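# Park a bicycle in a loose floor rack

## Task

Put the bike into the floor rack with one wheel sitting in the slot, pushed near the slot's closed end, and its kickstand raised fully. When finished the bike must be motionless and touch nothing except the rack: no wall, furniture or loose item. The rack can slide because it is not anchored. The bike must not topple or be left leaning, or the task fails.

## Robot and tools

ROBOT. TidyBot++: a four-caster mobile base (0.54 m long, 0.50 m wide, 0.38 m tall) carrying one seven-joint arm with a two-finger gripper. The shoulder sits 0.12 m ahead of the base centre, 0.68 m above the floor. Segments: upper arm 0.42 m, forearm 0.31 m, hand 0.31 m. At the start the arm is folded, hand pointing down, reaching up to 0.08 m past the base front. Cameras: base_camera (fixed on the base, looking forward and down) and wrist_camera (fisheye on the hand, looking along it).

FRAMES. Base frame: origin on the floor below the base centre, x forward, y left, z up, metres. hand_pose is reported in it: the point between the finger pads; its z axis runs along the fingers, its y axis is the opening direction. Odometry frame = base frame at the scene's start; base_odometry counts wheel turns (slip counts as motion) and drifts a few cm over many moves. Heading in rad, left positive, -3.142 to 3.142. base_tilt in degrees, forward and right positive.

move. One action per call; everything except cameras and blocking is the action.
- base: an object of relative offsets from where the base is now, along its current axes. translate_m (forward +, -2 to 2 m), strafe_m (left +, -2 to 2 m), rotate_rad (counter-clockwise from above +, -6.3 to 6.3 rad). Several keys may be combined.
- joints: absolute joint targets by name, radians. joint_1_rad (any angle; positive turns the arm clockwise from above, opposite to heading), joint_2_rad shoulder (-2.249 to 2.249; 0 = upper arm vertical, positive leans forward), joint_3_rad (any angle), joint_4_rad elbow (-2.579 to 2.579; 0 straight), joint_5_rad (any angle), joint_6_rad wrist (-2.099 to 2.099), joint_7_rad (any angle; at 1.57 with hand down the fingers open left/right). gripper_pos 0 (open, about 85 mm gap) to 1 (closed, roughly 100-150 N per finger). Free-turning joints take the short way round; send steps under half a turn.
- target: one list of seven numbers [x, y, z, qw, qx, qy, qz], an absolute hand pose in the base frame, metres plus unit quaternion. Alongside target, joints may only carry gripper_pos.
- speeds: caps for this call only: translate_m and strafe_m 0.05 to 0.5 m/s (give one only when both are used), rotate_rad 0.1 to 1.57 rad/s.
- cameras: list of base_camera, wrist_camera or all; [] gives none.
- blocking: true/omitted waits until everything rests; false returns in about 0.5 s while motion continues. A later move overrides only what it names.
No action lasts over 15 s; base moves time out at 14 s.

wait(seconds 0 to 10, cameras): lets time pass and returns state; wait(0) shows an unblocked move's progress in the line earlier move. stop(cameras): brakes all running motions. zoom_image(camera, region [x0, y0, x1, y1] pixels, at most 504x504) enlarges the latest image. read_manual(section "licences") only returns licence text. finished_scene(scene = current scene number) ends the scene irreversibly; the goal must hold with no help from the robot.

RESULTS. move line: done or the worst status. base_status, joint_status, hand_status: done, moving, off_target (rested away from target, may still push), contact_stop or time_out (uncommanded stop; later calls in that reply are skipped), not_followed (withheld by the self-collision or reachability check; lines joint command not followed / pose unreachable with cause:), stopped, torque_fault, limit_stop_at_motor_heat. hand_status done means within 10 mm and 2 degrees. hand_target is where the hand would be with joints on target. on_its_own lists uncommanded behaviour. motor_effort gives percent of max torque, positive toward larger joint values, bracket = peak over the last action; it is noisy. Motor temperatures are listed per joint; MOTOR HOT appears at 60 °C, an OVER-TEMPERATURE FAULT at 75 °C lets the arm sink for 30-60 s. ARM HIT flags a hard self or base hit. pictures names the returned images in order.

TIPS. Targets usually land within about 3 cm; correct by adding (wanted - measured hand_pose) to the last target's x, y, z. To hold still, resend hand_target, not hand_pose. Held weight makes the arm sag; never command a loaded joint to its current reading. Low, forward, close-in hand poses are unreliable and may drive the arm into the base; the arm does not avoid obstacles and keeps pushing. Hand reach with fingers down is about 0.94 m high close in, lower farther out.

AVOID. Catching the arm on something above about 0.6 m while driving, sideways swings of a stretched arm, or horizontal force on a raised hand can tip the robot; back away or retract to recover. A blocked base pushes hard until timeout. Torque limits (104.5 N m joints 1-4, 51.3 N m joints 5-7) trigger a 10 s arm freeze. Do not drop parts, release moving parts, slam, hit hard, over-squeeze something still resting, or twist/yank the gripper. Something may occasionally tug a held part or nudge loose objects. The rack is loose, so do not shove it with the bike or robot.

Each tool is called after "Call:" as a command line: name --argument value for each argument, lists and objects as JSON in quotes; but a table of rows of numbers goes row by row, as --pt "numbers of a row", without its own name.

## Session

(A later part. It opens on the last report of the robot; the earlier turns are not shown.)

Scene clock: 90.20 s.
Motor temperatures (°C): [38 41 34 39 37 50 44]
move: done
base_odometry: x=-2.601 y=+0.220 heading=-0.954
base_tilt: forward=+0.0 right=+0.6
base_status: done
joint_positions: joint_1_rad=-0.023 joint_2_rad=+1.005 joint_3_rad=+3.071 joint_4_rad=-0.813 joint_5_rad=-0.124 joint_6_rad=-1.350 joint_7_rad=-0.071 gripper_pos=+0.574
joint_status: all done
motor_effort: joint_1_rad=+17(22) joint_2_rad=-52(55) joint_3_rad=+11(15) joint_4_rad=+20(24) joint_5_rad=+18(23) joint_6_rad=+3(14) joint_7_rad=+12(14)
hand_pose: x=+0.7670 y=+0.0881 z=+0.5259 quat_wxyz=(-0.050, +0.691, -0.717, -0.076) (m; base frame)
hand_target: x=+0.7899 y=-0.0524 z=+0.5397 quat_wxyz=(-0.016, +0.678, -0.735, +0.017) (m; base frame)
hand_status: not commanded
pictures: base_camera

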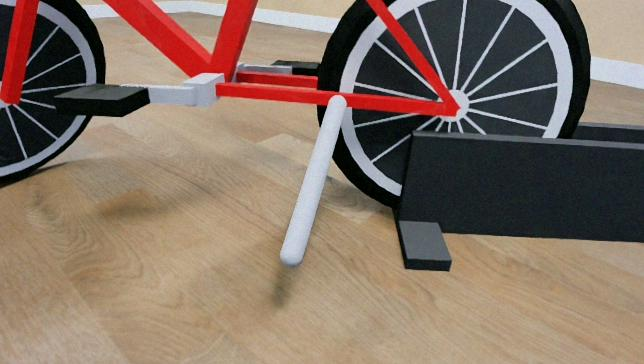

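Call:
move --base '{"strafe_m": -0.1}' --speeds '{"strafe_m": 0.1}' --cameras '["base_camera"]'

Call:
zoom_image --camera "base_camera" --region '[404, 0, 644, 200]'

Scene clock: 91.90 s.
Motor temperatures (°C): [38 41 34 39 37 50 44]
move: done
base_odometry: x=-2.682 y=+0.163 heading=-0.954
base_tilt: forward=+0.0 right=+0.6
base_status: done
joint_positions: joint_1_rad=-0.041 joint_2_rad=+1.005 joint_3_rad=+3.060 joint_4_rad=-0.816 joint_5_rad=-0.127 joint_6_rad=-1.351 joint_7_rad=-0.079 gripper_pos=+0.574
joint_status: not commanded
motor_effort: joint_1_rad=+21(25) joint_2_rad=-51(55) joint_3_rad=+13(17) joint_4_rad=+22(24) joint_5_rad=+18(25) joint_6_rad=+8(12) joint_7_rad=+12(15)
hand_pose: x=+0.7627 y=+0.1056 z=+0.5254 quat_wxyz=(-0.050, +0.696, -0.712, -0.083) (m; base frame)
hand_target: x=+0.7899 y=-0.0524 z=+0.5397 quat_wxyz=(-0.016, +0.678, -0.735, +0.017) (m; base frame)
hand_status: not commanded
pictures: base_camera

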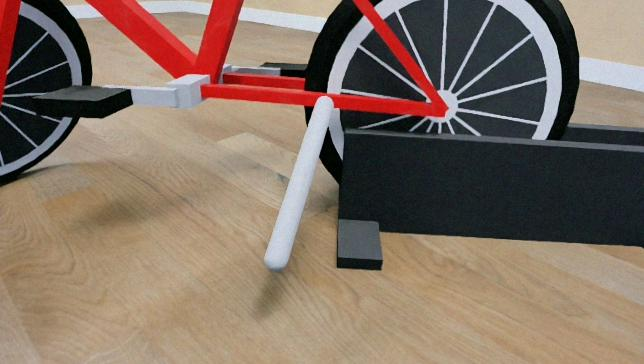

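Scaled by 2.100.

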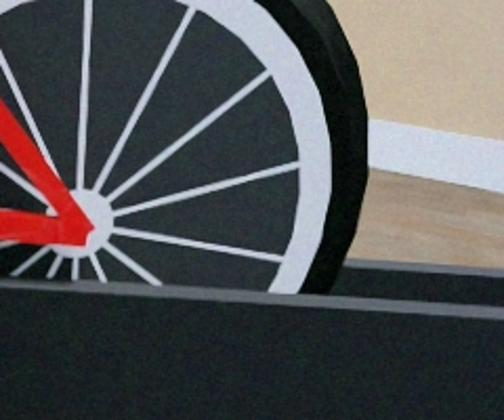

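Call:
move --base '{"strafe_m": -0.1}' --speeds '{"strafe_m": 0.1}' --cameras '["base_camera"]'

Call:
zoom_image --camera "base_camera" --region '[404, 0, 644, 200]'

Scene clock: 93.57 s.
Motor temperatures (°C): [38 41 34 39 37 50 44]
move: done
base_odometry: x=-2.763 y=+0.105 heading=-0.954
base_tilt: forward=+0.0 right=+0.6
base_status: done
joint_positions: joint_1_rad=-0.046 joint_2_rad=+1.006 joint_3_rad=+3.056 joint_4_rad=-0.817 joint_5_rad=-0.132 joint_6_rad=-1.352 joint_7_rad=-0.083 gripper_pos=+0.574
joint_status: not commanded
motor_effort: joint_1_rad=+21(27) joint_2_rad=-51(55) joint_3_rad=+14(17) joint_4_rad=+22(25) joint_5_rad=+19(25) joint_6_rad=+9(12) joint_7_rad=+11(15)
hand_pose: x=+0.7610 y=+0.1120 z=+0.5252 quat_wxyz=(-0.051, +0.696, -0.711, -0.087) (m; base frame)
hand_target: x=+0.7899 y=-0.0524 z=+0.5397 quat_wxyz=(-0.016, +0.678, -0.735, +0.017) (m; base frame)
hand_status: not commanded
pictures: base_camera

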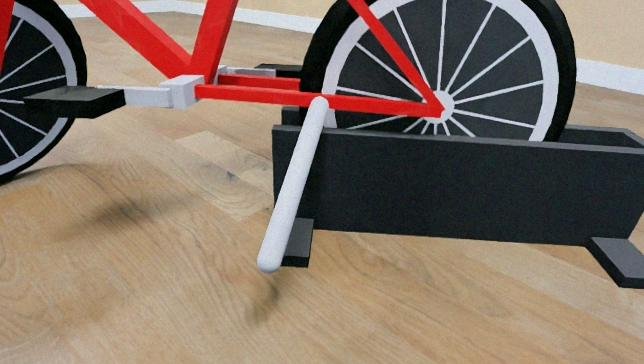

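Scaled by 2.100.

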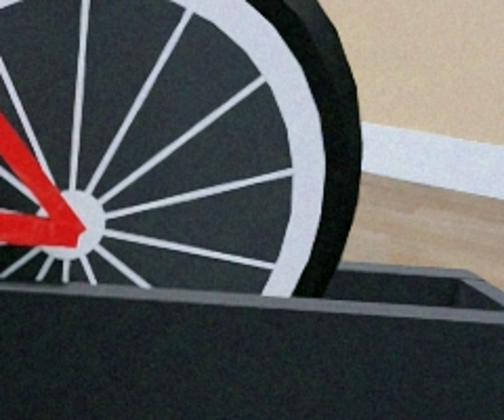

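Call:
move --base '{"strafe_m": -0.08}' --speeds '{"strafe_m": 0.1}' --cameras '["base_camera"]'

Call:
zoom_image --camera "base_camera" --region '[404, 0, 644, 200]'

Scene clock: 95.00 s.
Motor temperatures (°C): [38 41 34 39 37 51 44]
move: done
base_odometry: x=-2.828 y=+0.059 heading=-0.953
base_tilt: forward=+0.0 right=+0.6
base_status: done
joint_positions: joint_1_rad=-0.047 joint_2_rad=+1.007 joint_3_rad=+3.055 joint_4_rad=-0.818 joint_5_rad=-0.137 joint_6_rad=-1.353 joint_7_rad=-0.087 gripper_pos=+0.574
joint_status: not commanded
motor_effort: joint_1_rad=+21(27) joint_2_rad=-51(54) joint_3_rad=+14(17) joint_4_rad=+22(24) joint_5_rad=+19(25) joint_6_rad=+9(12) joint_7_rad=+11(15)
hand_pose: x=+0.7601 y=+0.1149 z=+0.5251 quat_wxyz=(-0.052, +0.695, -0.712, -0.090) (m; base frame)
hand_target: x=+0.7899 y=-0.0524 z=+0.5397 quat_wxyz=(-0.016, +0.678, -0.735, +0.017) (m; base frame)
hand_status: not commanded
pictures: base_camera

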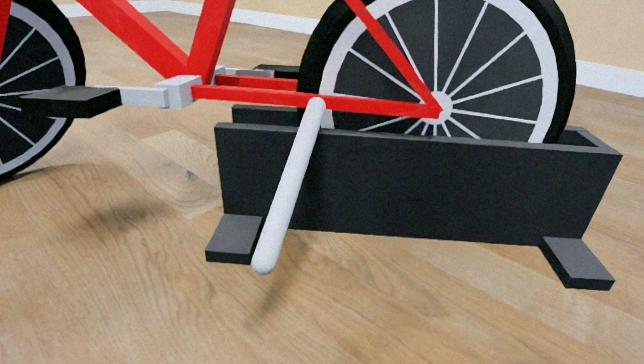

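Scaled by 2.100.

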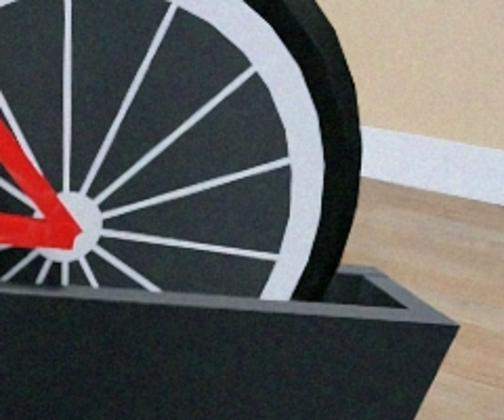

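Call:
move --base '{"strafe_m": -0.045}' --speeds '{"strafe_m": 0.1}' --cameras '["base_camera"]'

Call:
zoom_image --camera "base_camera" --region '[494, 90, 644, 190]'

Scene clock: 96.10 s.
Motor temperatures (°C): [38 41 34 39 37 51 44]
move: done
base_odometry: x=-2.864 y=+0.033 heading=-0.953
base_tilt: forward=+0.0 right=+0.6
base_status: done
joint_positions: joint_1_rad=-0.043 joint_2_rad=+1.008 joint_3_rad=+3.054 joint_4_rad=-0.817 joint_5_rad=-0.141 joint_6_rad=-1.353 joint_7_rad=-0.091 gripper_pos=+0.574
joint_status: not commanded
motor_effort: joint_1_rad=+20(28) joint_2_rad=-52(57) joint_3_rad=+13(17) joint_4_rad=+22(24) joint_5_rad=+19(24) joint_6_rad=+8(11) joint_7_rad=+12(15)
hand_pose: x=+0.7608 y=+0.1139 z=+0.5251 quat_wxyz=(-0.054, +0.691, -0.714, -0.092) (m; base frame)
hand_target: x=+0.7899 y=-0.0524 z=+0.5397 quat_wxyz=(-0.016, +0.678, -0.735, +0.017) (m; base frame)
hand_status: not commanded
pictures: base_camera

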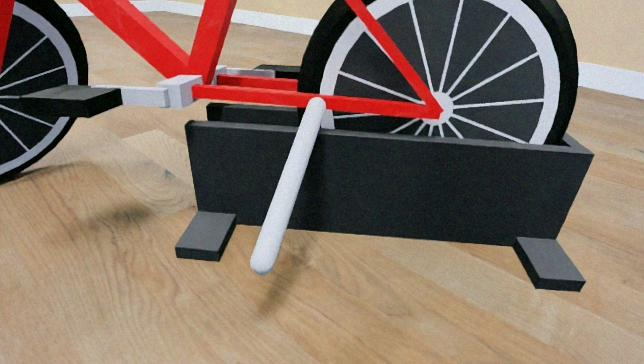

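Scaled by 3.360.

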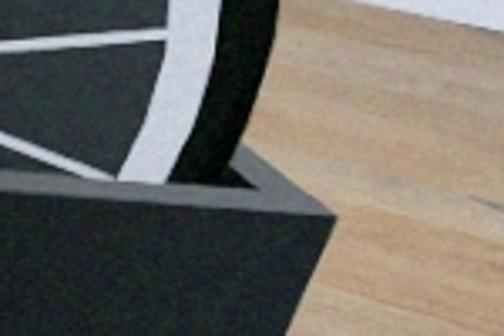

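Call:
move --base '{"strafe_m": -0.02}' --speeds '{"strafe_m": 0.1}' --cameras '["base_camera"]'

Call:
zoom_image --camera "base_camera" --region '[494, 90, 644, 190]'

Scene clock: 96.93 s.
Motor temperatures (°C): [38 41 34 39 37 51 44]
move: done
base_odometry: x=-2.880 y=+0.022 heading=-0.953
base_tilt: forward=+0.0 right=+0.6
base_status: done
joint_positions: joint_1_rad=-0.061 joint_2_rad=+1.010 joint_3_rad=+3.049 joint_4_rad=-0.816 joint_5_rad=-0.155 joint_6_rad=-1.347 joint_7_rad=-0.096 gripper_pos=+0.574
joint_status: not commanded
motor_effort: joint_1_rad=+24(27) joint_2_rad=-55(58) joint_3_rad=+15(18) joint_4_rad=+21(22) joint_5_rad=+21(26) joint_6_rad=+3(8) joint_7_rad=+14(16)
hand_pose: x=+0.7596 y=+0.1319 z=+0.5253 quat_wxyz=(-0.060, +0.695, -0.710, -0.098) (m; base frame)
hand_target: x=+0.7899 y=-0.0524 z=+0.5397 quat_wxyz=(-0.016, +0.678, -0.735, +0.017) (m; base frame)
hand_status: not commanded
pictures: base_camera

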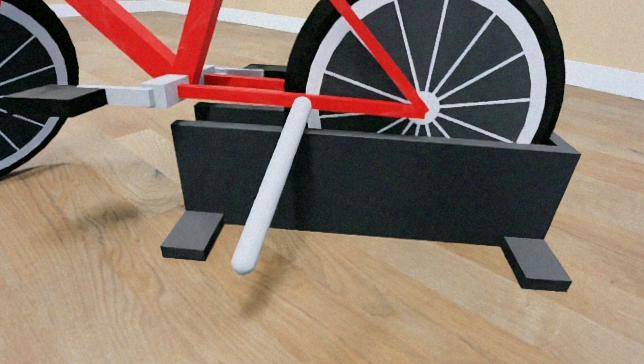

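Scaled by 3.360.

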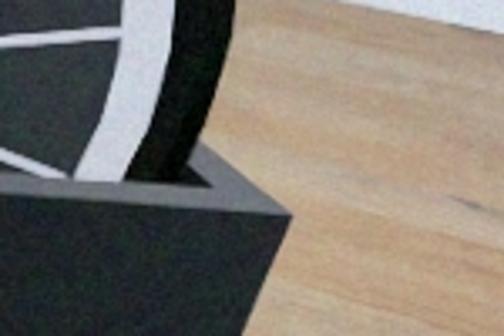

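Call:
move --base '{"strafe_m": 0.12}' --speeds '{"strafe_m": 0.1}' --cameras '["base_camera"]'

Scene clock: 98.83 s.
Motor temperatures (°C): [38 41 34 39 37 51 44]
move: done
base_odometry: x=-2.782 y=+0.091 heading=-0.953
base_tilt: forward=+0.0 right=+0.6
base_status: done
joint_positions: joint_1_rad=+0.051 joint_2_rad=+1.000 joint_3_rad=+3.108 joint_4_rad=-0.816 joint_5_rad=-0.085 joint_6_rad=-1.375 joint_7_rad=-0.047 gripper_pos=+0.574
joint_status: not commanded
on_its_own: joint_1_rad moved +0.112 to your old target +0.080
motor_effort: joint_1_rad=+4(23) joint_2_rad=-45(56) joint_3_rad=+4(14) joint_4_rad=+22(23) joint_5_rad=+4(21) joint_6_rad=+16(17) joint_7_rad=+2(14)
hand_pose: x=+0.7636 y=+0.0102 z=+0.5246 quat_wxyz=(-0.022, +0.670, -0.740, -0.056) (m; base frame)
hand_target: x=+0.7899 y=-0.0524 z=+0.5397 quat_wxyz=(-0.016, +0.678, -0.735, +0.017) (m; base frame)
hand_status: not commanded
pictures: base_camera

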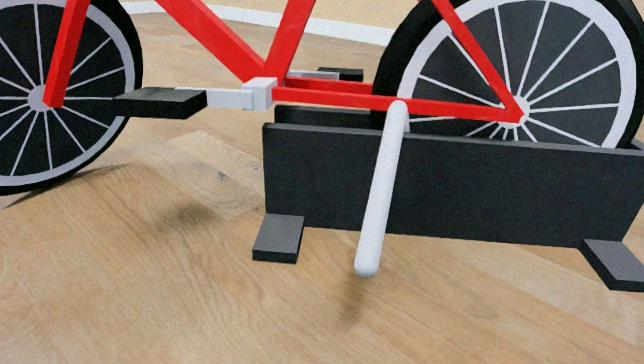

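Call:
move --joints '{"gripper_pos": 0.45}' --cameras '["base_camera"]'

Call:
move --joints '{"gripper_pos": 0.2}' --cameras '["base_camera"]'

Call:
move --joints '{"gripper_pos": 0}' --cameras '["all"]'

Scene clock: 99.97 s.
Motor temperatures (°C): [38 41 34 39 37 51 44]
move: done
base_odometry: x=-2.782 y=+0.091 heading=-0.953
base_tilt: forward=+0.0 right=+0.6
base_status: not commanded
joint_positions: joint_1_rad=+0.051 joint_2_rad=+1.000 joint_3_rad=+3.112 joint_4_rad=-0.816 joint_5_rad=-0.071 joint_6_rad=-1.350 joint_7_rad=-0.044 gripper_pos=+0.450
joint_status: all done
motor_effort: joint_1_rad=+4(5) joint_2_rad=-49(53) joint_3_rad=+2(4) joint_4_rad=+22(23) joint_5_rad=+2(5) joint_6_rad=+8(16) joint_7_rad=+1(2)
hand_pose: x=+0.7711 y=+0.0036 z=+0.5236 quat_wxyz=(-0.024, +0.672, -0.739, -0.042) (m; base frame)
hand_target: x=+0.7899 y=-0.0524 z=+0.5397 quat_wxyz=(-0.016, +0.678, -0.735, +0.017) (m; base frame)
hand_status: not commanded
pictures: base_camera

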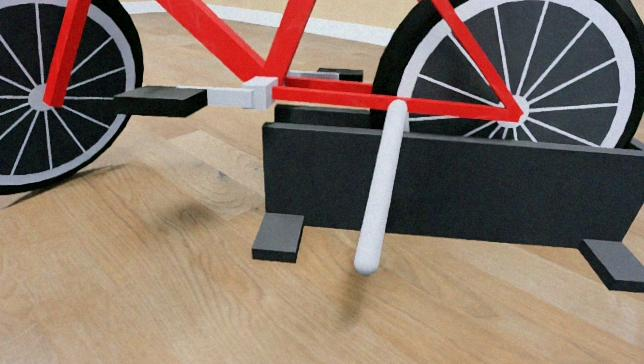

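Scene clock: 100.67 s.
Motor temperatures (°C): [38 41 34 39 37 51 44]
move: done
base_odometry: x=-2.782 y=+0.091 heading=-0.953
base_tilt: forward=+0.0 right=+0.6
base_status: not commanded
joint_positions: joint_1_rad=+0.064 joint_2_rad=+1.000 joint_3_rad=+3.123 joint_4_rad=-0.800 joint_5_rad=-0.059 joint_6_rad=-1.342 joint_7_rad=-0.044 gripper_pos=+0.200
joint_status: all done
motor_effort: joint_1_rad=+1(4) joint_2_rad=-49(51) joint_3_rad=+0(1) joint_4_rad=+18(21) joint_5_rad=-1(2) joint_6_rad=+3(6) joint_7_rad=+1(1)
hand_pose: x=+0.7793 y=-0.0140 z=+0.5275 quat_wxyz=(-0.026, +0.666, -0.745, -0.026) (m; base frame)
hand_target: x=+0.7899 y=-0.0524 z=+0.5397 quat_wxyz=(-0.016, +0.678, -0.735, +0.017) (m; base frame)
hand_status: not commanded
pictures: base_camera

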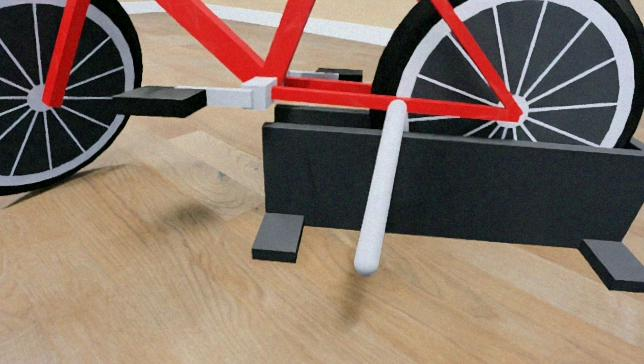

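Scene clock: 101.30 s.
Motor temperatures (°C): [38 41 34 39 37 51 44]
move: done
base_odometry: x=-2.782 y=+0.091 heading=-0.953
base_tilt: forward=+0.0 right=+0.6
base_status: not commanded
joint_positions: joint_1_rad=+0.066 joint_2_rad=+1.000 joint_3_rad=+3.125 joint_4_rad=-0.794 joint_5_rad=-0.059 joint_6_rad=-1.341 joint_7_rad=-0.044 gripper_pos=+0.000
joint_status: all done
motor_effort: joint_1_rad=+0(1) joint_2_rad=-48(50) joint_3_rad=-1(2) joint_4_rad=+16(18) joint_5_rad=-2(2) joint_6_rad=+0(2) joint_7_rad=+1(1)
hand_pose: x=+0.7817 y=-0.0167 z=+0.5293 quat_wxyz=(-0.028, +0.665, -0.746, -0.023) (m; base frame)
hand_target: x=+0.7899 y=-0.0524 z=+0.5397 quat_wxyz=(-0.016, +0.678, -0.735, +0.017) (m; base frame)
hand_status: not commanded
pictures: base_camera, wrist_camera
camera_calibration:
wrist_camera: T_world_to_cam=[[-0.995092, 0.0979752, 0.0139068, 0.765637], [0.0989203, 0.988692, 0.112709, -0.0658809], [-0.00270686, 0.113532, -0.993531, 0.671579], [0, 0, 0, 1]] pos_world=[0.770214, -0.086123, 0.664012]

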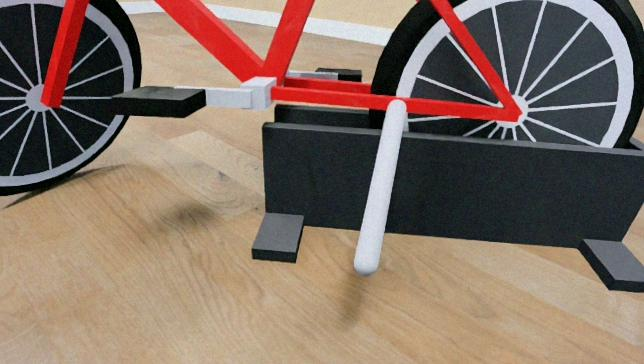

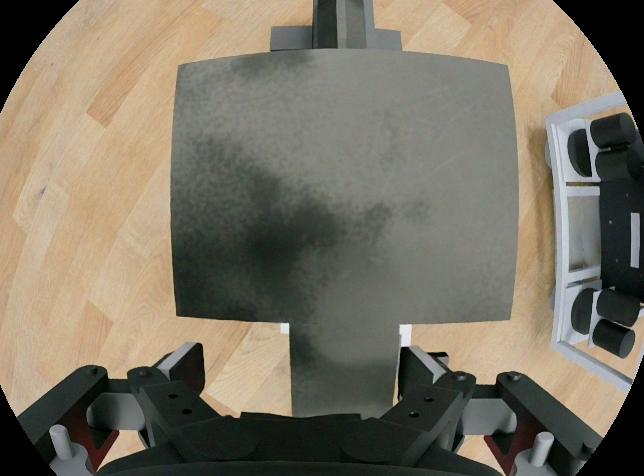

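Call:
move --joints '{"joint_2_rad": 0.965, "joint_4_rad": -0.51, "joint_6_rad": -1.64}' --cameras '["wrist_camera"]'

Call:
move --base '{"strafe_m": -0.16}' --cameras '["wrist_camera"]'

Call:
move --base '{"translate_m": -0.35}' --cameras '["all"]'

Scene clock: 102.73 s.
Motor temperatures (°C): [38 42 34 39 37 51 44]
move: done
base_odometry: x=-2.782 y=+0.091 heading=-0.953
base_tilt: forward=+0.0 right=+0.6
base_status: not commanded
joint_positions: joint_1_rad=+0.066 joint_2_rad=+0.982 joint_3_rad=+3.125 joint_4_rad=-0.516 joint_5_rad=-0.059 joint_6_rad=-1.586 joint_7_rad=-0.044 gripper_pos=+0.000
joint_status: all done
motor_effort: joint_1_rad=+0(1) joint_2_rad=-49(52) joint_3_rad=-2(2) joint_4_rad=+17(19) joint_5_rad=-2(3) joint_6_rad=+0(2) joint_7_rad=+1(1)
hand_pose: x=+0.8003 y=-0.0185 z=+0.6284 quat_wxyz=(-0.046, +0.671, -0.740, -0.005) (m; base frame)
hand_target: x=+0.7841 y=-0.0520 z=+0.6403 quat_wxyz=(-0.009, +0.678, -0.735, +0.010) (m; base frame)
hand_status: not commanded
pictures: wrist_camera
camera_calibration:
wrist_camera: T_world_to_cam=[[-0.995729, 0.0841706, -0.0379443, 0.815875], [0.0793058, 0.990159, 0.115306, -0.0629883], [0.0472763, 0.111805, -0.992605, 0.729679], [0, 0, 0, 1]] pos_world=[0.782889, -0.0878858, 0.762504]

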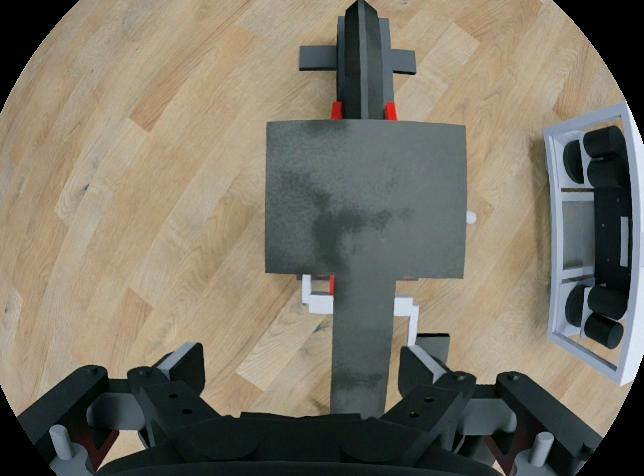

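Scene clock: 104.33 s.
Motor temperatures (°C): [38 42 34 39 37 51 44]
move: done
base_odometry: x=-2.912 y=-0.002 heading=-0.953
base_tilt: forward=+0.0 right=+0.6
base_status: done
joint_positions: joint_1_rad=+0.085 joint_2_rad=+0.982 joint_3_rad=+3.132 joint_4_rad=-0.515 joint_5_rad=-0.053 joint_6_rad=-1.590 joint_7_rad=-0.044 gripper_pos=+0.000
joint_status: not commanded
motor_effort: joint_1_rad=+0(5) joint_2_rad=-49(51) joint_3_rad=-1(3) joint_4_rad=+17(18) joint_5_rad=-1(3) joint_6_rad=+0(1) joint_7_rad=+1(1)
hand_pose: x=+0.7985 y=-0.0356 z=+0.6281 quat_wxyz=(-0.041, +0.663, -0.748, -0.002) (m; base frame)
hand_target: x=+0.7841 y=-0.0520 z=+0.6403 quat_wxyz=(-0.009, +0.678, -0.735, +0.010) (m; base frame)
hand_status: not commanded
pictures: wrist_camera
camera_calibration:
wrist_camera: T_world_to_cam=[[-0.993768, 0.106014, -0.0344282, 0.812439], [0.101945, 0.989355, 0.103844, -0.0567821], [0.0450707, 0.0996871, -0.993998, 0.733638], [0, 0, 0, 1]] pos_world=[0.7801, -0.103086, 0.763102]

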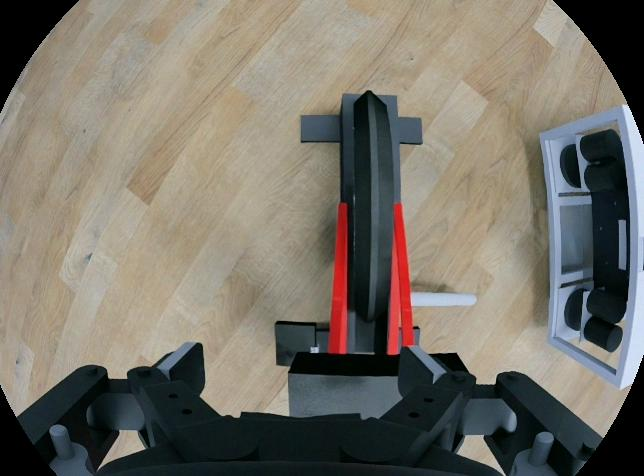

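Scene clock: 106.23 s.
Motor temperatures (°C): [38 42 34 39 37 51 44]
move: done
base_odometry: x=-3.115 y=+0.283 heading=-0.952
base_tilt: forward=+0.0 right=+0.6
base_status: done
joint_positions: joint_1_rad=+0.084 joint_2_rad=+0.980 joint_3_rad=+3.132 joint_4_rad=-0.515 joint_5_rad=-0.053 joint_6_rad=-1.597 joint_7_rad=-0.044 gripper_pos=+0.000
joint_status: not commanded
motor_effort: joint_1_rad=+0(1) joint_2_rad=-49(52) joint_3_rad=-1(2) joint_4_rad=+17(18) joint_5_rad=-1(3) joint_6_rad=+1(1) joint_7_rad=+1(1)
hand_pose: x=+0.7966 y=-0.0350 z=+0.6298 quat_wxyz=(-0.039, +0.663, -0.748, -0.003) (m; base frame)
hand_target: x=+0.7841 y=-0.0520 z=+0.6403 quat_wxyz=(-0.009, +0.678, -0.735, +0.010) (m; base frame)
hand_status: not commanded
pictures: base_camera, wrist_camera
camera_calibration:
wrist_camera: T_world_to_cam=[[-0.994014, 0.10493, -0.030442, 0.808241], [0.10127, 0.989438, 0.103711, -0.0567439], [0.0410028, 0.100007, -0.994142, 0.738711], [0, 0, 0, 1]] pos_world=[0.77886, -0.10254, 0.764872]

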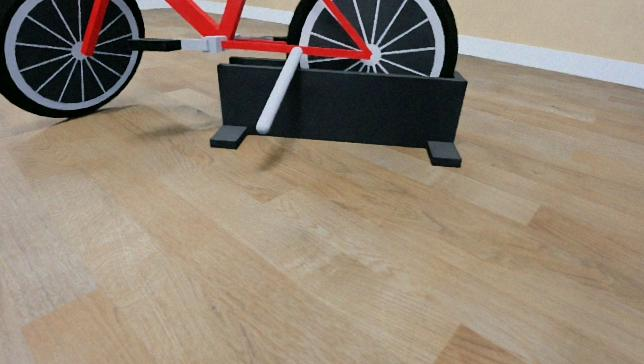

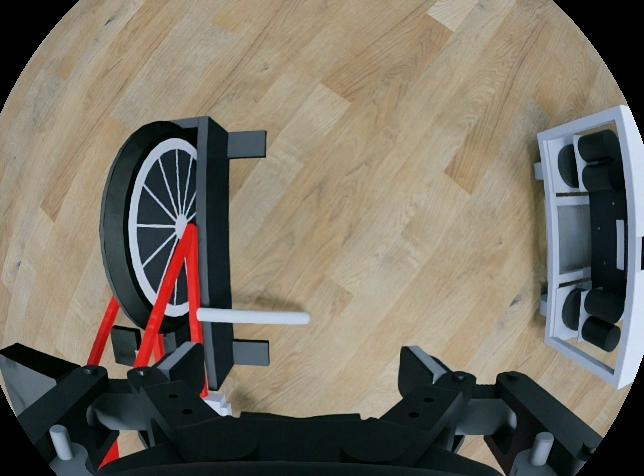

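Call:
move --joints '{"joint_1_rad": 0, "joint_2_rad": 1.183, "joint_3_rad": 3.1416, "joint_4_rad": -1.489, "joint_5_rad": 0, "joint_6_rad": -0.44, "joint_7_rad": 0, "gripper_pos": 1}' --base '{"rotate_rad": -0.1}' --cameras '["all"]'

Scene clock: 109.27 s.
Motor temperatures (°C): [38 42 34 39 37 51 44]
move: done
base_odometry: x=-3.115 y=+0.284 heading=-1.053
base_tilt: forward=+0.0 right=+0.6
base_status: done
joint_positions: joint_1_rad=+0.016 joint_2_rad=+1.161 joint_3_rad=+3.138 joint_4_rad=-1.475 joint_5_rad=-0.048 joint_6_rad=-0.492 joint_7_rad=-0.044 gripper_pos=+0.999
joint_status: all done
motor_effort: joint_1_rad=+0(6) joint_2_rad=-43(50) joint_3_rad=-1(3) joint_4_rad=+8(18) joint_5_rad=-1(4) joint_6_rad=+0(1) joint_7_rad=+1(1)
hand_pose: x=+0.6613 y=+0.0018 z=+0.2632 quat_wxyz=(-0.014, +0.671, -0.742, -0.005) (m; base frame)
hand_target: x=+0.6600 y=+0.0013 z=+0.2494 quat_wxyz=(-0.010, +0.707, -0.707, +0.010) (m; base frame)
hand_status: not commanded
pictures: base_camera, wrist_camera
camera_calibration:
wrist_camera: T_world_to_cam=[[-0.996358, 0.0850403, 0.00620226, 0.650621], [0.0852653, 0.994036, 0.067991, -0.0214615], [-0.000383294, 0.0682722, -0.997667, 0.404479], [0, 0, 0, 1]] pos_world=[0.650236, -0.0616101, 0.400959]

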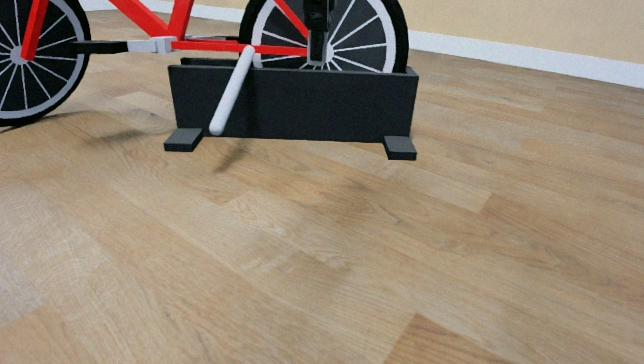

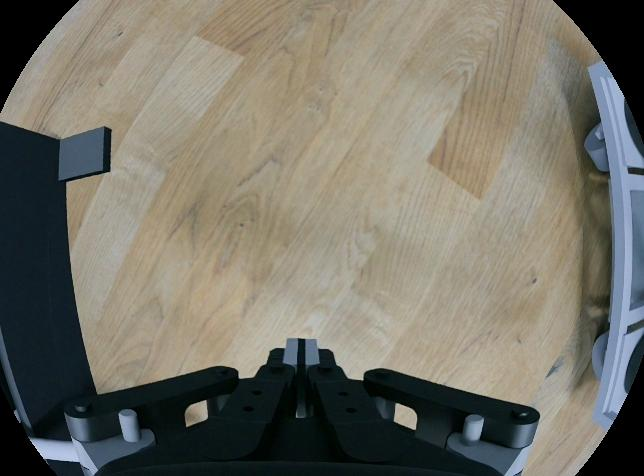

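Call:
move --base '{"strafe_m": 0.255}' --cameras '[]'

Call:
move --joints '{"joint_2_rad": 2.18, "joint_4_rad": -1.057, "joint_6_rad": 1.6}' --cameras '["all"]'

Scene clock: 116.23 s.
Motor temperatures (°C): [38 42 34 39 37 51 44]
move: done
base_odometry: x=-2.894 y=+0.410 heading=-1.053
base_tilt: forward=+0.0 right=+0.6
base_status: done
joint_positions: joint_1_rad=-0.007 joint_2_rad=+1.162 joint_3_rad=+3.139 joint_4_rad=-1.476 joint_5_rad=-0.048 joint_6_rad=-0.490 joint_7_rad=-0.044 gripper_pos=+0.999
joint_status: not commanded
motor_effort: joint_1_rad=+0(4) joint_2_rad=-43(44) joint_3_rad=-1(3) joint_4_rad=+8(9) joint_5_rad=-1(2) joint_6_rad=+0(0) joint_7_rad=+1(1)
hand_pose: x=+0.6612 y=+0.0141 z=+0.2626 quat_wxyz=(-0.014, +0.679, -0.734, -0.004) (m; base frame)
hand_target: x=+0.6600 y=+0.0013 z=+0.2494 quat_wxyz=(-0.010, +0.707, -0.707, +0.010) (m; base frame)
hand_status: not commanded
pictures: none
No camera images: "cameras" was empty.

Scene clock: 119.20 s.
Motor temperatures (°C): [38 42 34 39 37 51 44]
move: done
base_odometry: x=-2.894 y=+0.410 heading=-1.053
base_tilt: forward=+0.0 right=+0.6
base_status: not commanded
joint_positions: joint_1_rad=-0.007 joint_2_rad=+2.172 joint_3_rad=+3.139 joint_4_rad=-1.068 joint_5_rad=-0.048 joint_6_rad=+1.555 joint_7_rad=-0.044 gripper_pos=+0.999
joint_status: all done
motor_effort: joint_1_rad=+0(1) joint_2_rad=-35(46) joint_3_rad=-1(2) joint_4_rad=+4(9) joint_5_rad=-2(2) joint_6_rad=+9(9) joint_7_rad=+1(1)
hand_pose: x=+0.7444 y=-0.0086 z=+0.0958 quat_wxyz=(-0.471, +0.505, -0.549, +0.471) (m; base frame)
hand_target: x=+0.7447 y=+0.0014 z=+0.1075 quat_wxyz=(-0.483, +0.516, -0.516, +0.483) (m; base frame)
hand_status: not commanded
pictures: base_camera, wrist_camera
camera_calibration:
wrist_camera: T_world_to_cam=[[-0.129512, 0.0317829, -0.991068, 0.185175], [0.00427155, 0.999495, 0.031495, 0.0570044], [0.991569, -0.00015441, -0.129583, -0.583976], [0, 0, 0, 1]] pos_world=[0.602791, -0.0629512, 0.106053]

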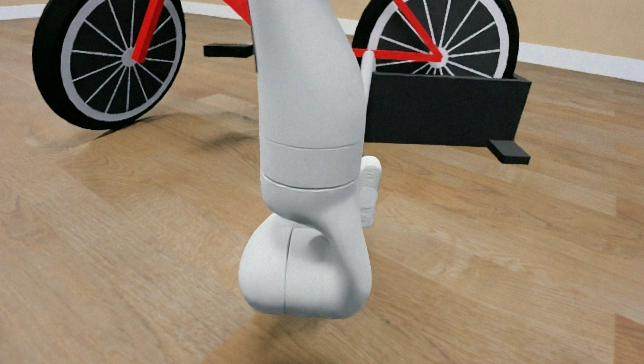

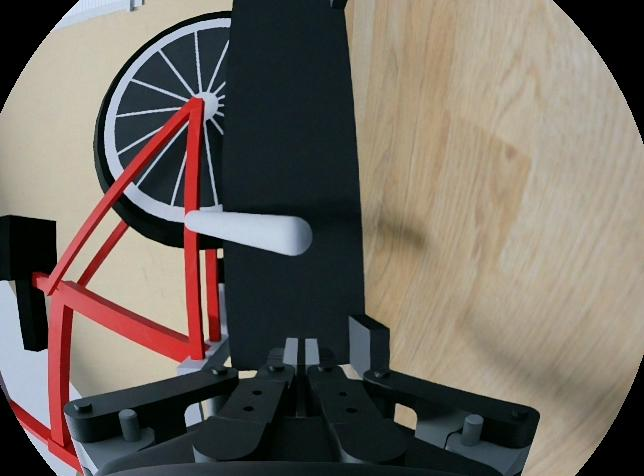

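Call:
move --base '{"translate_m": 0.135}' --speeds '{"translate_m": 0.2}' --cameras '["all"]'

Scene clock: 120.77 s.
Motor temperatures (°C): [38 42 34 39 37 51 44]
move: done
base_odometry: x=-2.827 y=+0.293 heading=-1.053
base_tilt: forward=+0.0 right=+0.6
base_status: done
joint_positions: joint_1_rad=-0.007 joint_2_rad=+2.175 joint_3_rad=+3.139 joint_4_rad=-1.061 joint_5_rad=-0.048 joint_6_rad=+1.558 joint_7_rad=-0.044 gripper_pos=+0.999
joint_status: not commanded
motor_effort: joint_1_rad=+0(2) joint_2_rad=-35(38) joint_3_rad=-1(1) joint_4_rad=+4(5) joint_5_rad=+0(2) joint_6_rad=+9(9) joint_7_rad=+0(1)
hand_pose: x=+0.7452 y=-0.0087 z=+0.0969 quat_wxyz=(-0.473, +0.503, -0.547, +0.473) (m; base frame)
hand_target: x=+0.7447 y=+0.0014 z=+0.1075 quat_wxyz=(-0.483, +0.516, -0.516, +0.483) (m; base frame)
hand_status: not commanded
pictures: base_camera, wrist_camera
camera_calibration:
wrist_camera: T_world_to_cam=[[-0.122167, 0.0316782, -0.992004, 0.181006], [0.00419437, 0.999498, 0.031401, 0.0571305], [0.992501, -0.00032467, -0.122238, -0.586012], [0, 0, 0, 1]] pos_world=[0.603491, -0.063026, 0.106132]

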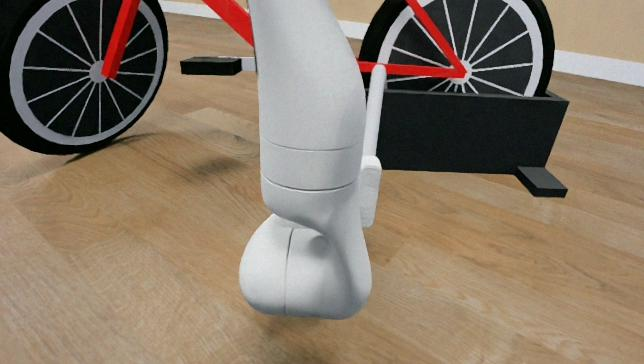

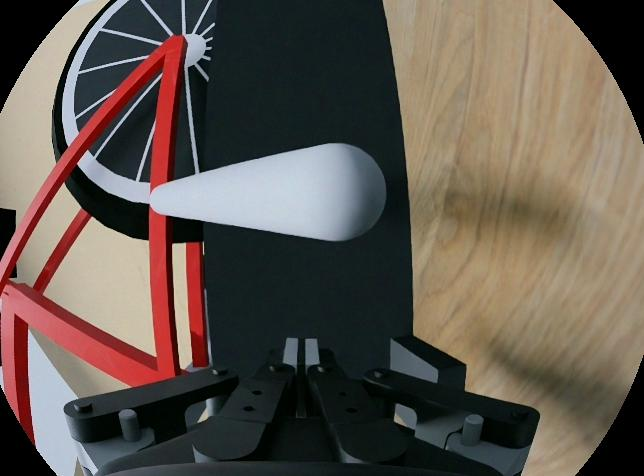

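Call:
move --base '{"strafe_m": -0.09}' --speeds '{"strafe_m": 0.1}' --cameras '["wrist_camera"]'

Call:
move --base '{"strafe_m": -0.06}' --speeds '{"strafe_m": 0.1}' --cameras '["wrist_camera"]'

Scene clock: 122.30 s.
Motor temperatures (°C): [38 42 34 39 37 51 44]
move: done
base_odometry: x=-2.905 y=+0.248 heading=-1.053
base_tilt: forward=+0.0 right=+0.6
base_status: done
joint_positions: joint_1_rad=-0.042 joint_2_rad=+2.176 joint_3_rad=+3.139 joint_4_rad=-1.061 joint_5_rad=-0.008 joint_6_rad=+1.560 joint_7_rad=-0.044 gripper_pos=+0.999
joint_status: not commanded
motor_effort: joint_1_rad=+7(9) joint_2_rad=-37(39) joint_3_rad=+1(2) joint_4_rad=+5(6) joint_5_rad=-7(9) joint_6_rad=+8(9) joint_7_rad=+1(1)
hand_pose: x=+0.7443 y=+0.0258 z=+0.0966 quat_wxyz=(-0.491, +0.523, -0.529, +0.454) (m; base frame)
hand_target: x=+0.7447 y=+0.0014 z=+0.1075 quat_wxyz=(-0.483, +0.516, -0.516, +0.483) (m; base frame)
hand_status: not commanded
pictures: wrist_camera
camera_calibration:
wrist_camera: T_world_to_cam=[[-0.124291, 0.0261316, -0.991902, 0.181182], [-0.0708029, 0.996871, 0.0351346, 0.0782121], [0.989716, 0.0745964, -0.122052, -0.585037], [0, 0, 0, 1]] pos_world=[0.607078, -0.0390603, 0.105562]

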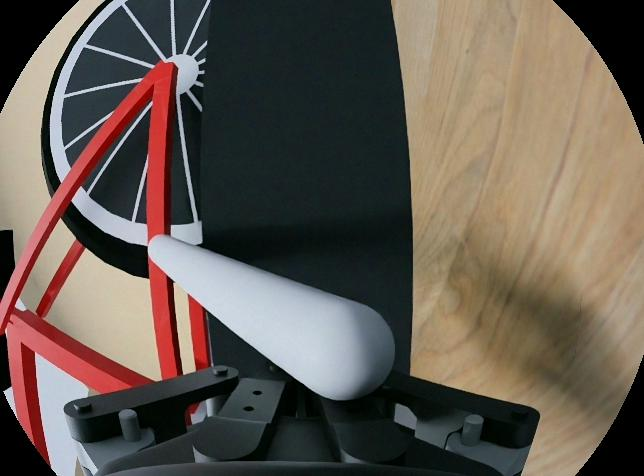

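Scene clock: 123.43 s.
Motor temperatures (°C): [38 42 34 39 37 51 44]
move: done
base_odometry: x=-2.957 y=+0.218 heading=-1.053
base_tilt: forward=+0.0 right=+0.6
base_status: done
joint_positions: joint_1_rad=-0.046 joint_2_rad=+2.176 joint_3_rad=+3.139 joint_4_rad=-1.059 joint_5_rad=-0.007 joint_6_rad=+1.567 joint_7_rad=-0.043 gripper_pos=+0.999
joint_status: not commanded
motor_effort: joint_1_rad=+7(11) joint_2_rad=-34(38) joint_3_rad=+1(3) joint_4_rad=+3(6) joint_5_rad=-7(9) joint_6_rad=+7(9) joint_7_rad=+1(1)
hand_pose: x=+0.7449 y=+0.0284 z=+0.0993 quat_wxyz=(-0.494, +0.522, -0.526, +0.455) (m; base frame)
hand_target: x=+0.7447 y=+0.0014 z=+0.1075 quat_wxyz=(-0.483, +0.516, -0.516, +0.483) (m; base frame)
hand_status: not commanded
pictures: wrist_camera
camera_calibration:
wrist_camera: T_world_to_cam=[[-0.115427, 0.0249777, -0.993002, 0.177383], [-0.0754021, 0.996579, 0.0338324, 0.0791107], [0.99045, 0.0787796, -0.113148, -0.58707], [0, 0, 0, 1]] pos_world=[0.607903, -0.0370215, 0.107039]

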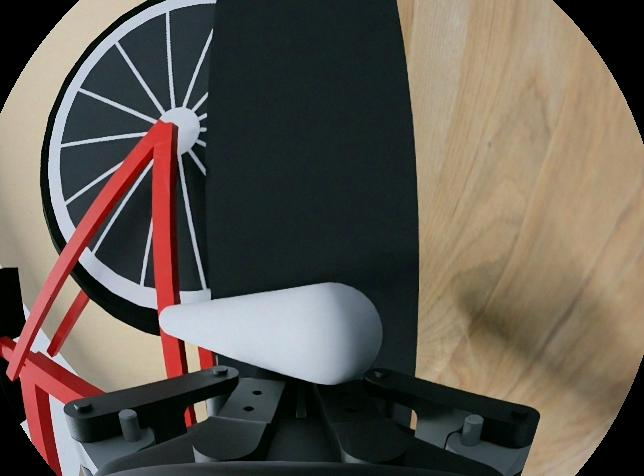

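Call:
move --base '{"strafe_m": -0.05}' --speeds '{"strafe_m": 0.1}' --cameras '["wrist_camera"]'

Call:
move --base '{"strafe_m": -0.04}' --speeds '{"strafe_m": 0.1}' --joints '{"joint_2_rad": 2.124, "joint_4_rad": -1.155, "joint_6_rad": 1.679}' --cameras '["all"]'

Scene clock: 124.97 s.
Motor temperatures (°C): [38 42 34 39 37 51 44]
move: done
base_odometry: x=-3.000 y=+0.193 heading=-1.053
base_tilt: forward=+0.0 right=+0.6
base_status: done
joint_positions: joint_1_rad=-0.022 joint_2_rad=+2.176 joint_3_rad=+3.139 joint_4_rad=-1.059 joint_5_rad=-0.007 joint_6_rad=+1.572 joint_7_rad=-0.042 gripper_pos=+0.999
joint_status: not commanded
motor_effort: joint_1_rad=+2(11) joint_2_rad=-35(36) joint_3_rad=+0(2) joint_4_rad=+4(4) joint_5_rad=-3(9) joint_6_rad=+8(9) joint_7_rad=+1(1)
hand_pose: x=+0.7456 y=+0.0136 z=+0.1009 quat_wxyz=(-0.490, +0.514, -0.530, +0.462) (m; base frame)
hand_target: x=+0.7447 y=+0.0014 z=+0.1075 quat_wxyz=(-0.483, +0.516, -0.516, +0.483) (m; base frame)
hand_status: not commanded
pictures: wrist_camera
camera_calibration:
wrist_camera: T_world_to_cam=[[-0.109611, 0.0277523, -0.993587, 0.175127], [-0.0523276, 0.998063, 0.03365, 0.0767117], [0.992596, 0.0556805, -0.107947, -0.588175], [0, 0, 0, 1]] pos_world=[0.60703, -0.0486734, 0.107931]

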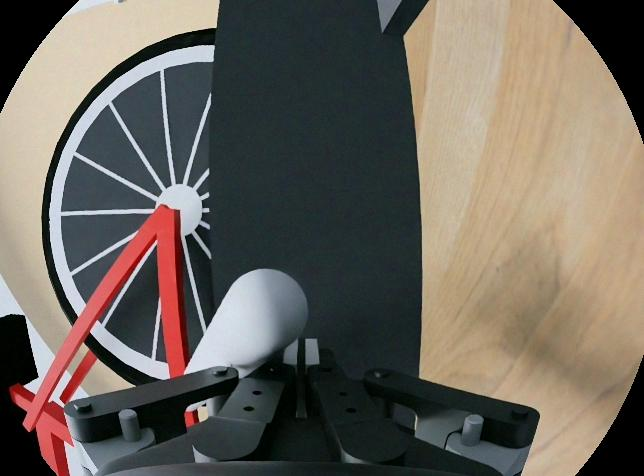

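Scene clock: 126.10 s.
Motor temperatures (°C): [38 42 34 39 37 51 44]
move: done
base_odometry: x=-3.035 y=+0.173 heading=-1.052
base_tilt: forward=+0.0 right=+0.6
base_status: done
joint_positions: joint_1_rad=-0.002 joint_2_rad=+2.152 joint_3_rad=+3.139 joint_4_rad=-1.148 joint_5_rad=-0.007 joint_6_rad=+1.636 joint_7_rad=-0.042 gripper_pos=+0.999
joint_status: all done
motor_effort: joint_1_rad=+0(6) joint_2_rad=-35(36) joint_3_rad=+0(2) joint_4_rad=+3(5) joint_5_rad=-1(5) joint_6_rad=+9(10) joint_7_rad=+1(1)
hand_pose: x=+0.7310 y=+0.0008 z=+0.1114 quat_wxyz=(-0.485, +0.509, -0.536, +0.467) (m; base frame)
hand_target: x=+0.7451 y=+0.0014 z=+0.1402 quat_wxyz=(-0.493, +0.507, -0.507, +0.493) (m; base frame)
hand_status: not commanded
pictures: base_camera, wrist_camera
camera_calibration:
wrist_camera: T_world_to_cam=[[-0.110074, 0.0295892, -0.993483, 0.184695], [-0.0321018, 0.998929, 0.0333081, 0.0735305], [0.993405, 0.035559, -0.109006, -0.572372], [0, 0, 0, 1]] pos_world=[0.591287, -0.0585637, 0.11865]

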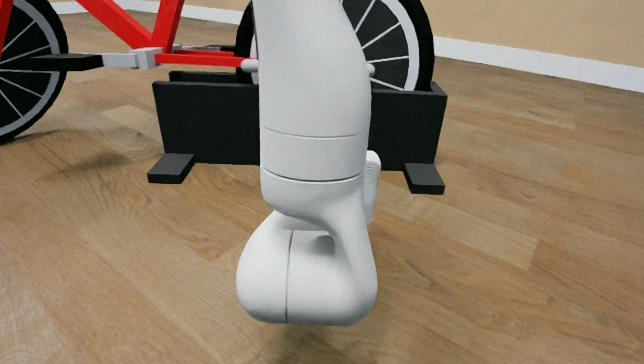

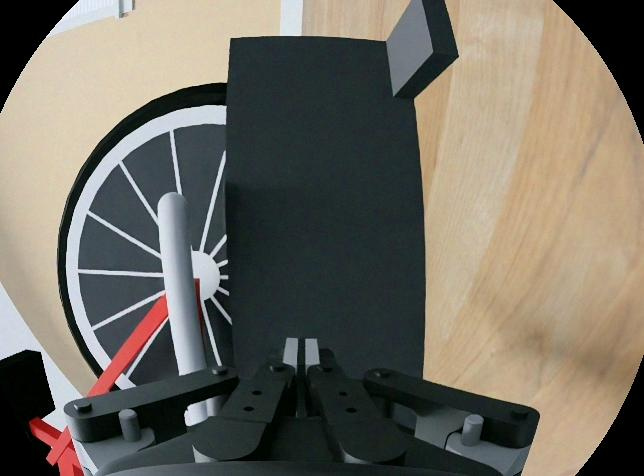

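Leg snapped folded. Back off and check.

Call:
move --base '{"translate_m": -0.3}' --cameras '["all"]'

Call:
move --joints '{"joint_2_rad": 0.965, "joint_4_rad": -2.0, "joint_6_rad": -1.2}' --cameras '["base_camera"]'

Call:
zoom_image --camera "base_camera" --region '[180, 0, 480, 200]'

Scene clock: 127.97 s.
Motor temperatures (°C): [38 42 34 39 37 51 44]
move: done
base_odometry: x=-3.184 y=+0.434 heading=-1.052
base_tilt: forward=+0.0 right=+0.6
base_status: done
joint_positions: joint_1_rad=-0.002 joint_2_rad=+2.138 joint_3_rad=+3.139 joint_4_rad=-1.154 joint_5_rad=-0.007 joint_6_rad=+1.638 joint_7_rad=-0.042 gripper_pos=+0.999
joint_status: not commanded
motor_effort: joint_1_rad=+0(1) joint_2_rad=-35(38) joint_3_rad=-1(1) joint_4_rad=+3(4) joint_5_rad=-1(2) joint_6_rad=+8(9) joint_7_rad=+1(1)
hand_pose: x=+0.7368 y=+0.0009 z=+0.1189 quat_wxyz=(-0.488, +0.507, -0.533, +0.470) (m; base frame)
hand_target: x=+0.7451 y=+0.0014 z=+0.1402 quat_wxyz=(-0.493, +0.507, -0.507, +0.493) (m; base frame)
hand_status: not commanded
pictures: base_camera, wrist_camera
camera_calibration:
wrist_camera: T_world_to_cam=[[-0.100444, 0.0295975, -0.994502, 0.185804], [-0.0324358, 0.998929, 0.0330052, 0.0737297], [0.994414, 0.0355727, -0.0993768, -0.579125], [0, 0, 0, 1]] pos_world=[0.596944, -0.058549, 0.124797]

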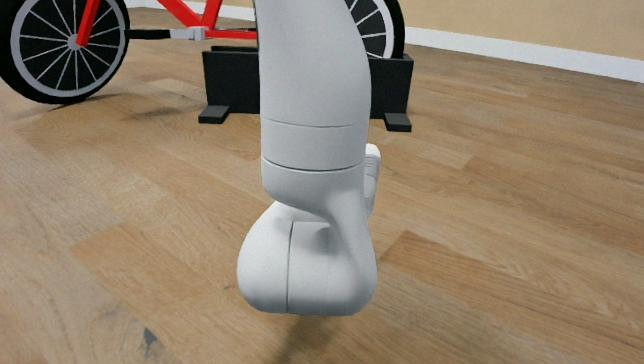

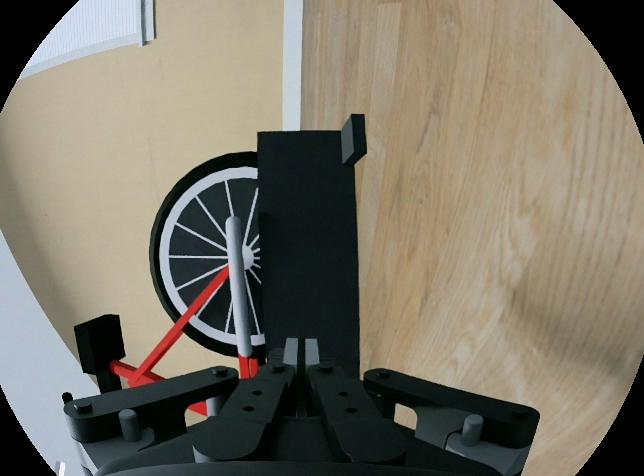

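Scene clock: 131.57 s.
Motor temperatures (°C): [38 42 34 39 37 51 44]
move: done
base_odometry: x=-3.184 y=+0.434 heading=-1.052
base_tilt: forward=+0.0 right=+0.6
base_status: not commanded
joint_positions: joint_1_rad=-0.002 joint_2_rad=+0.988 joint_3_rad=+3.139 joint_4_rad=-1.990 joint_5_rad=-0.007 joint_6_rad=-1.153 joint_7_rad=-0.042 gripper_pos=+0.999
joint_status: all done
motor_effort: joint_1_rad=+0(1) joint_2_rad=-29(41) joint_3_rad=+0(1) joint_4_rad=-2(4) joint_5_rad=-2(2) joint_6_rad=-7(9) joint_7_rad=+0(1)
hand_pose: x=+0.2610 y=+0.0044 z=+0.4324 quat_wxyz=(+0.341, +0.608, -0.636, -0.330) (m; base frame)
hand_target: x=+0.2543 y=+0.0013 z=+0.4499 quat_wxyz=(+0.346, +0.617, -0.617, -0.346) (m; base frame)
hand_status: not commanded
pictures: base_camera

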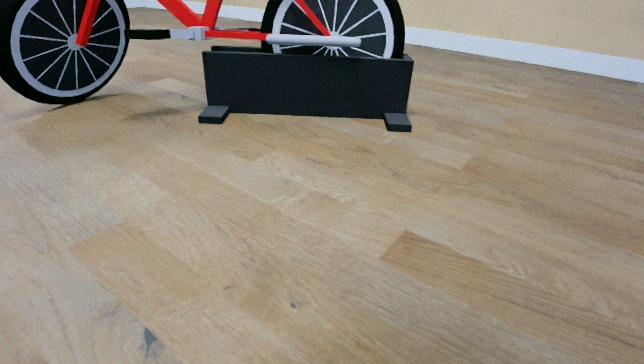

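Scaled by 1.680.

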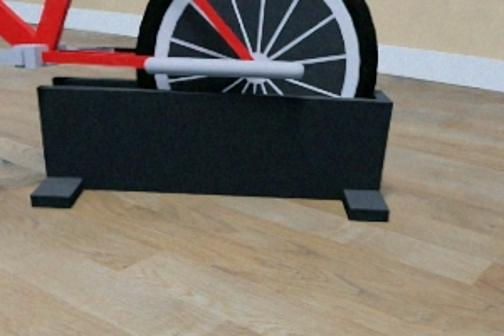

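Call:
zoom_image --camera "base_camera" --region '[340, 20, 430, 80]'

Scaled by 5.600.

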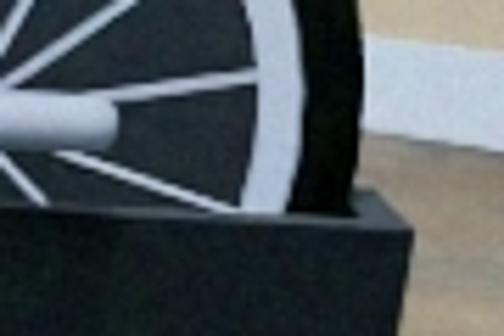

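Call:
finished_scene --scene 2

The scene is finished: the task was done.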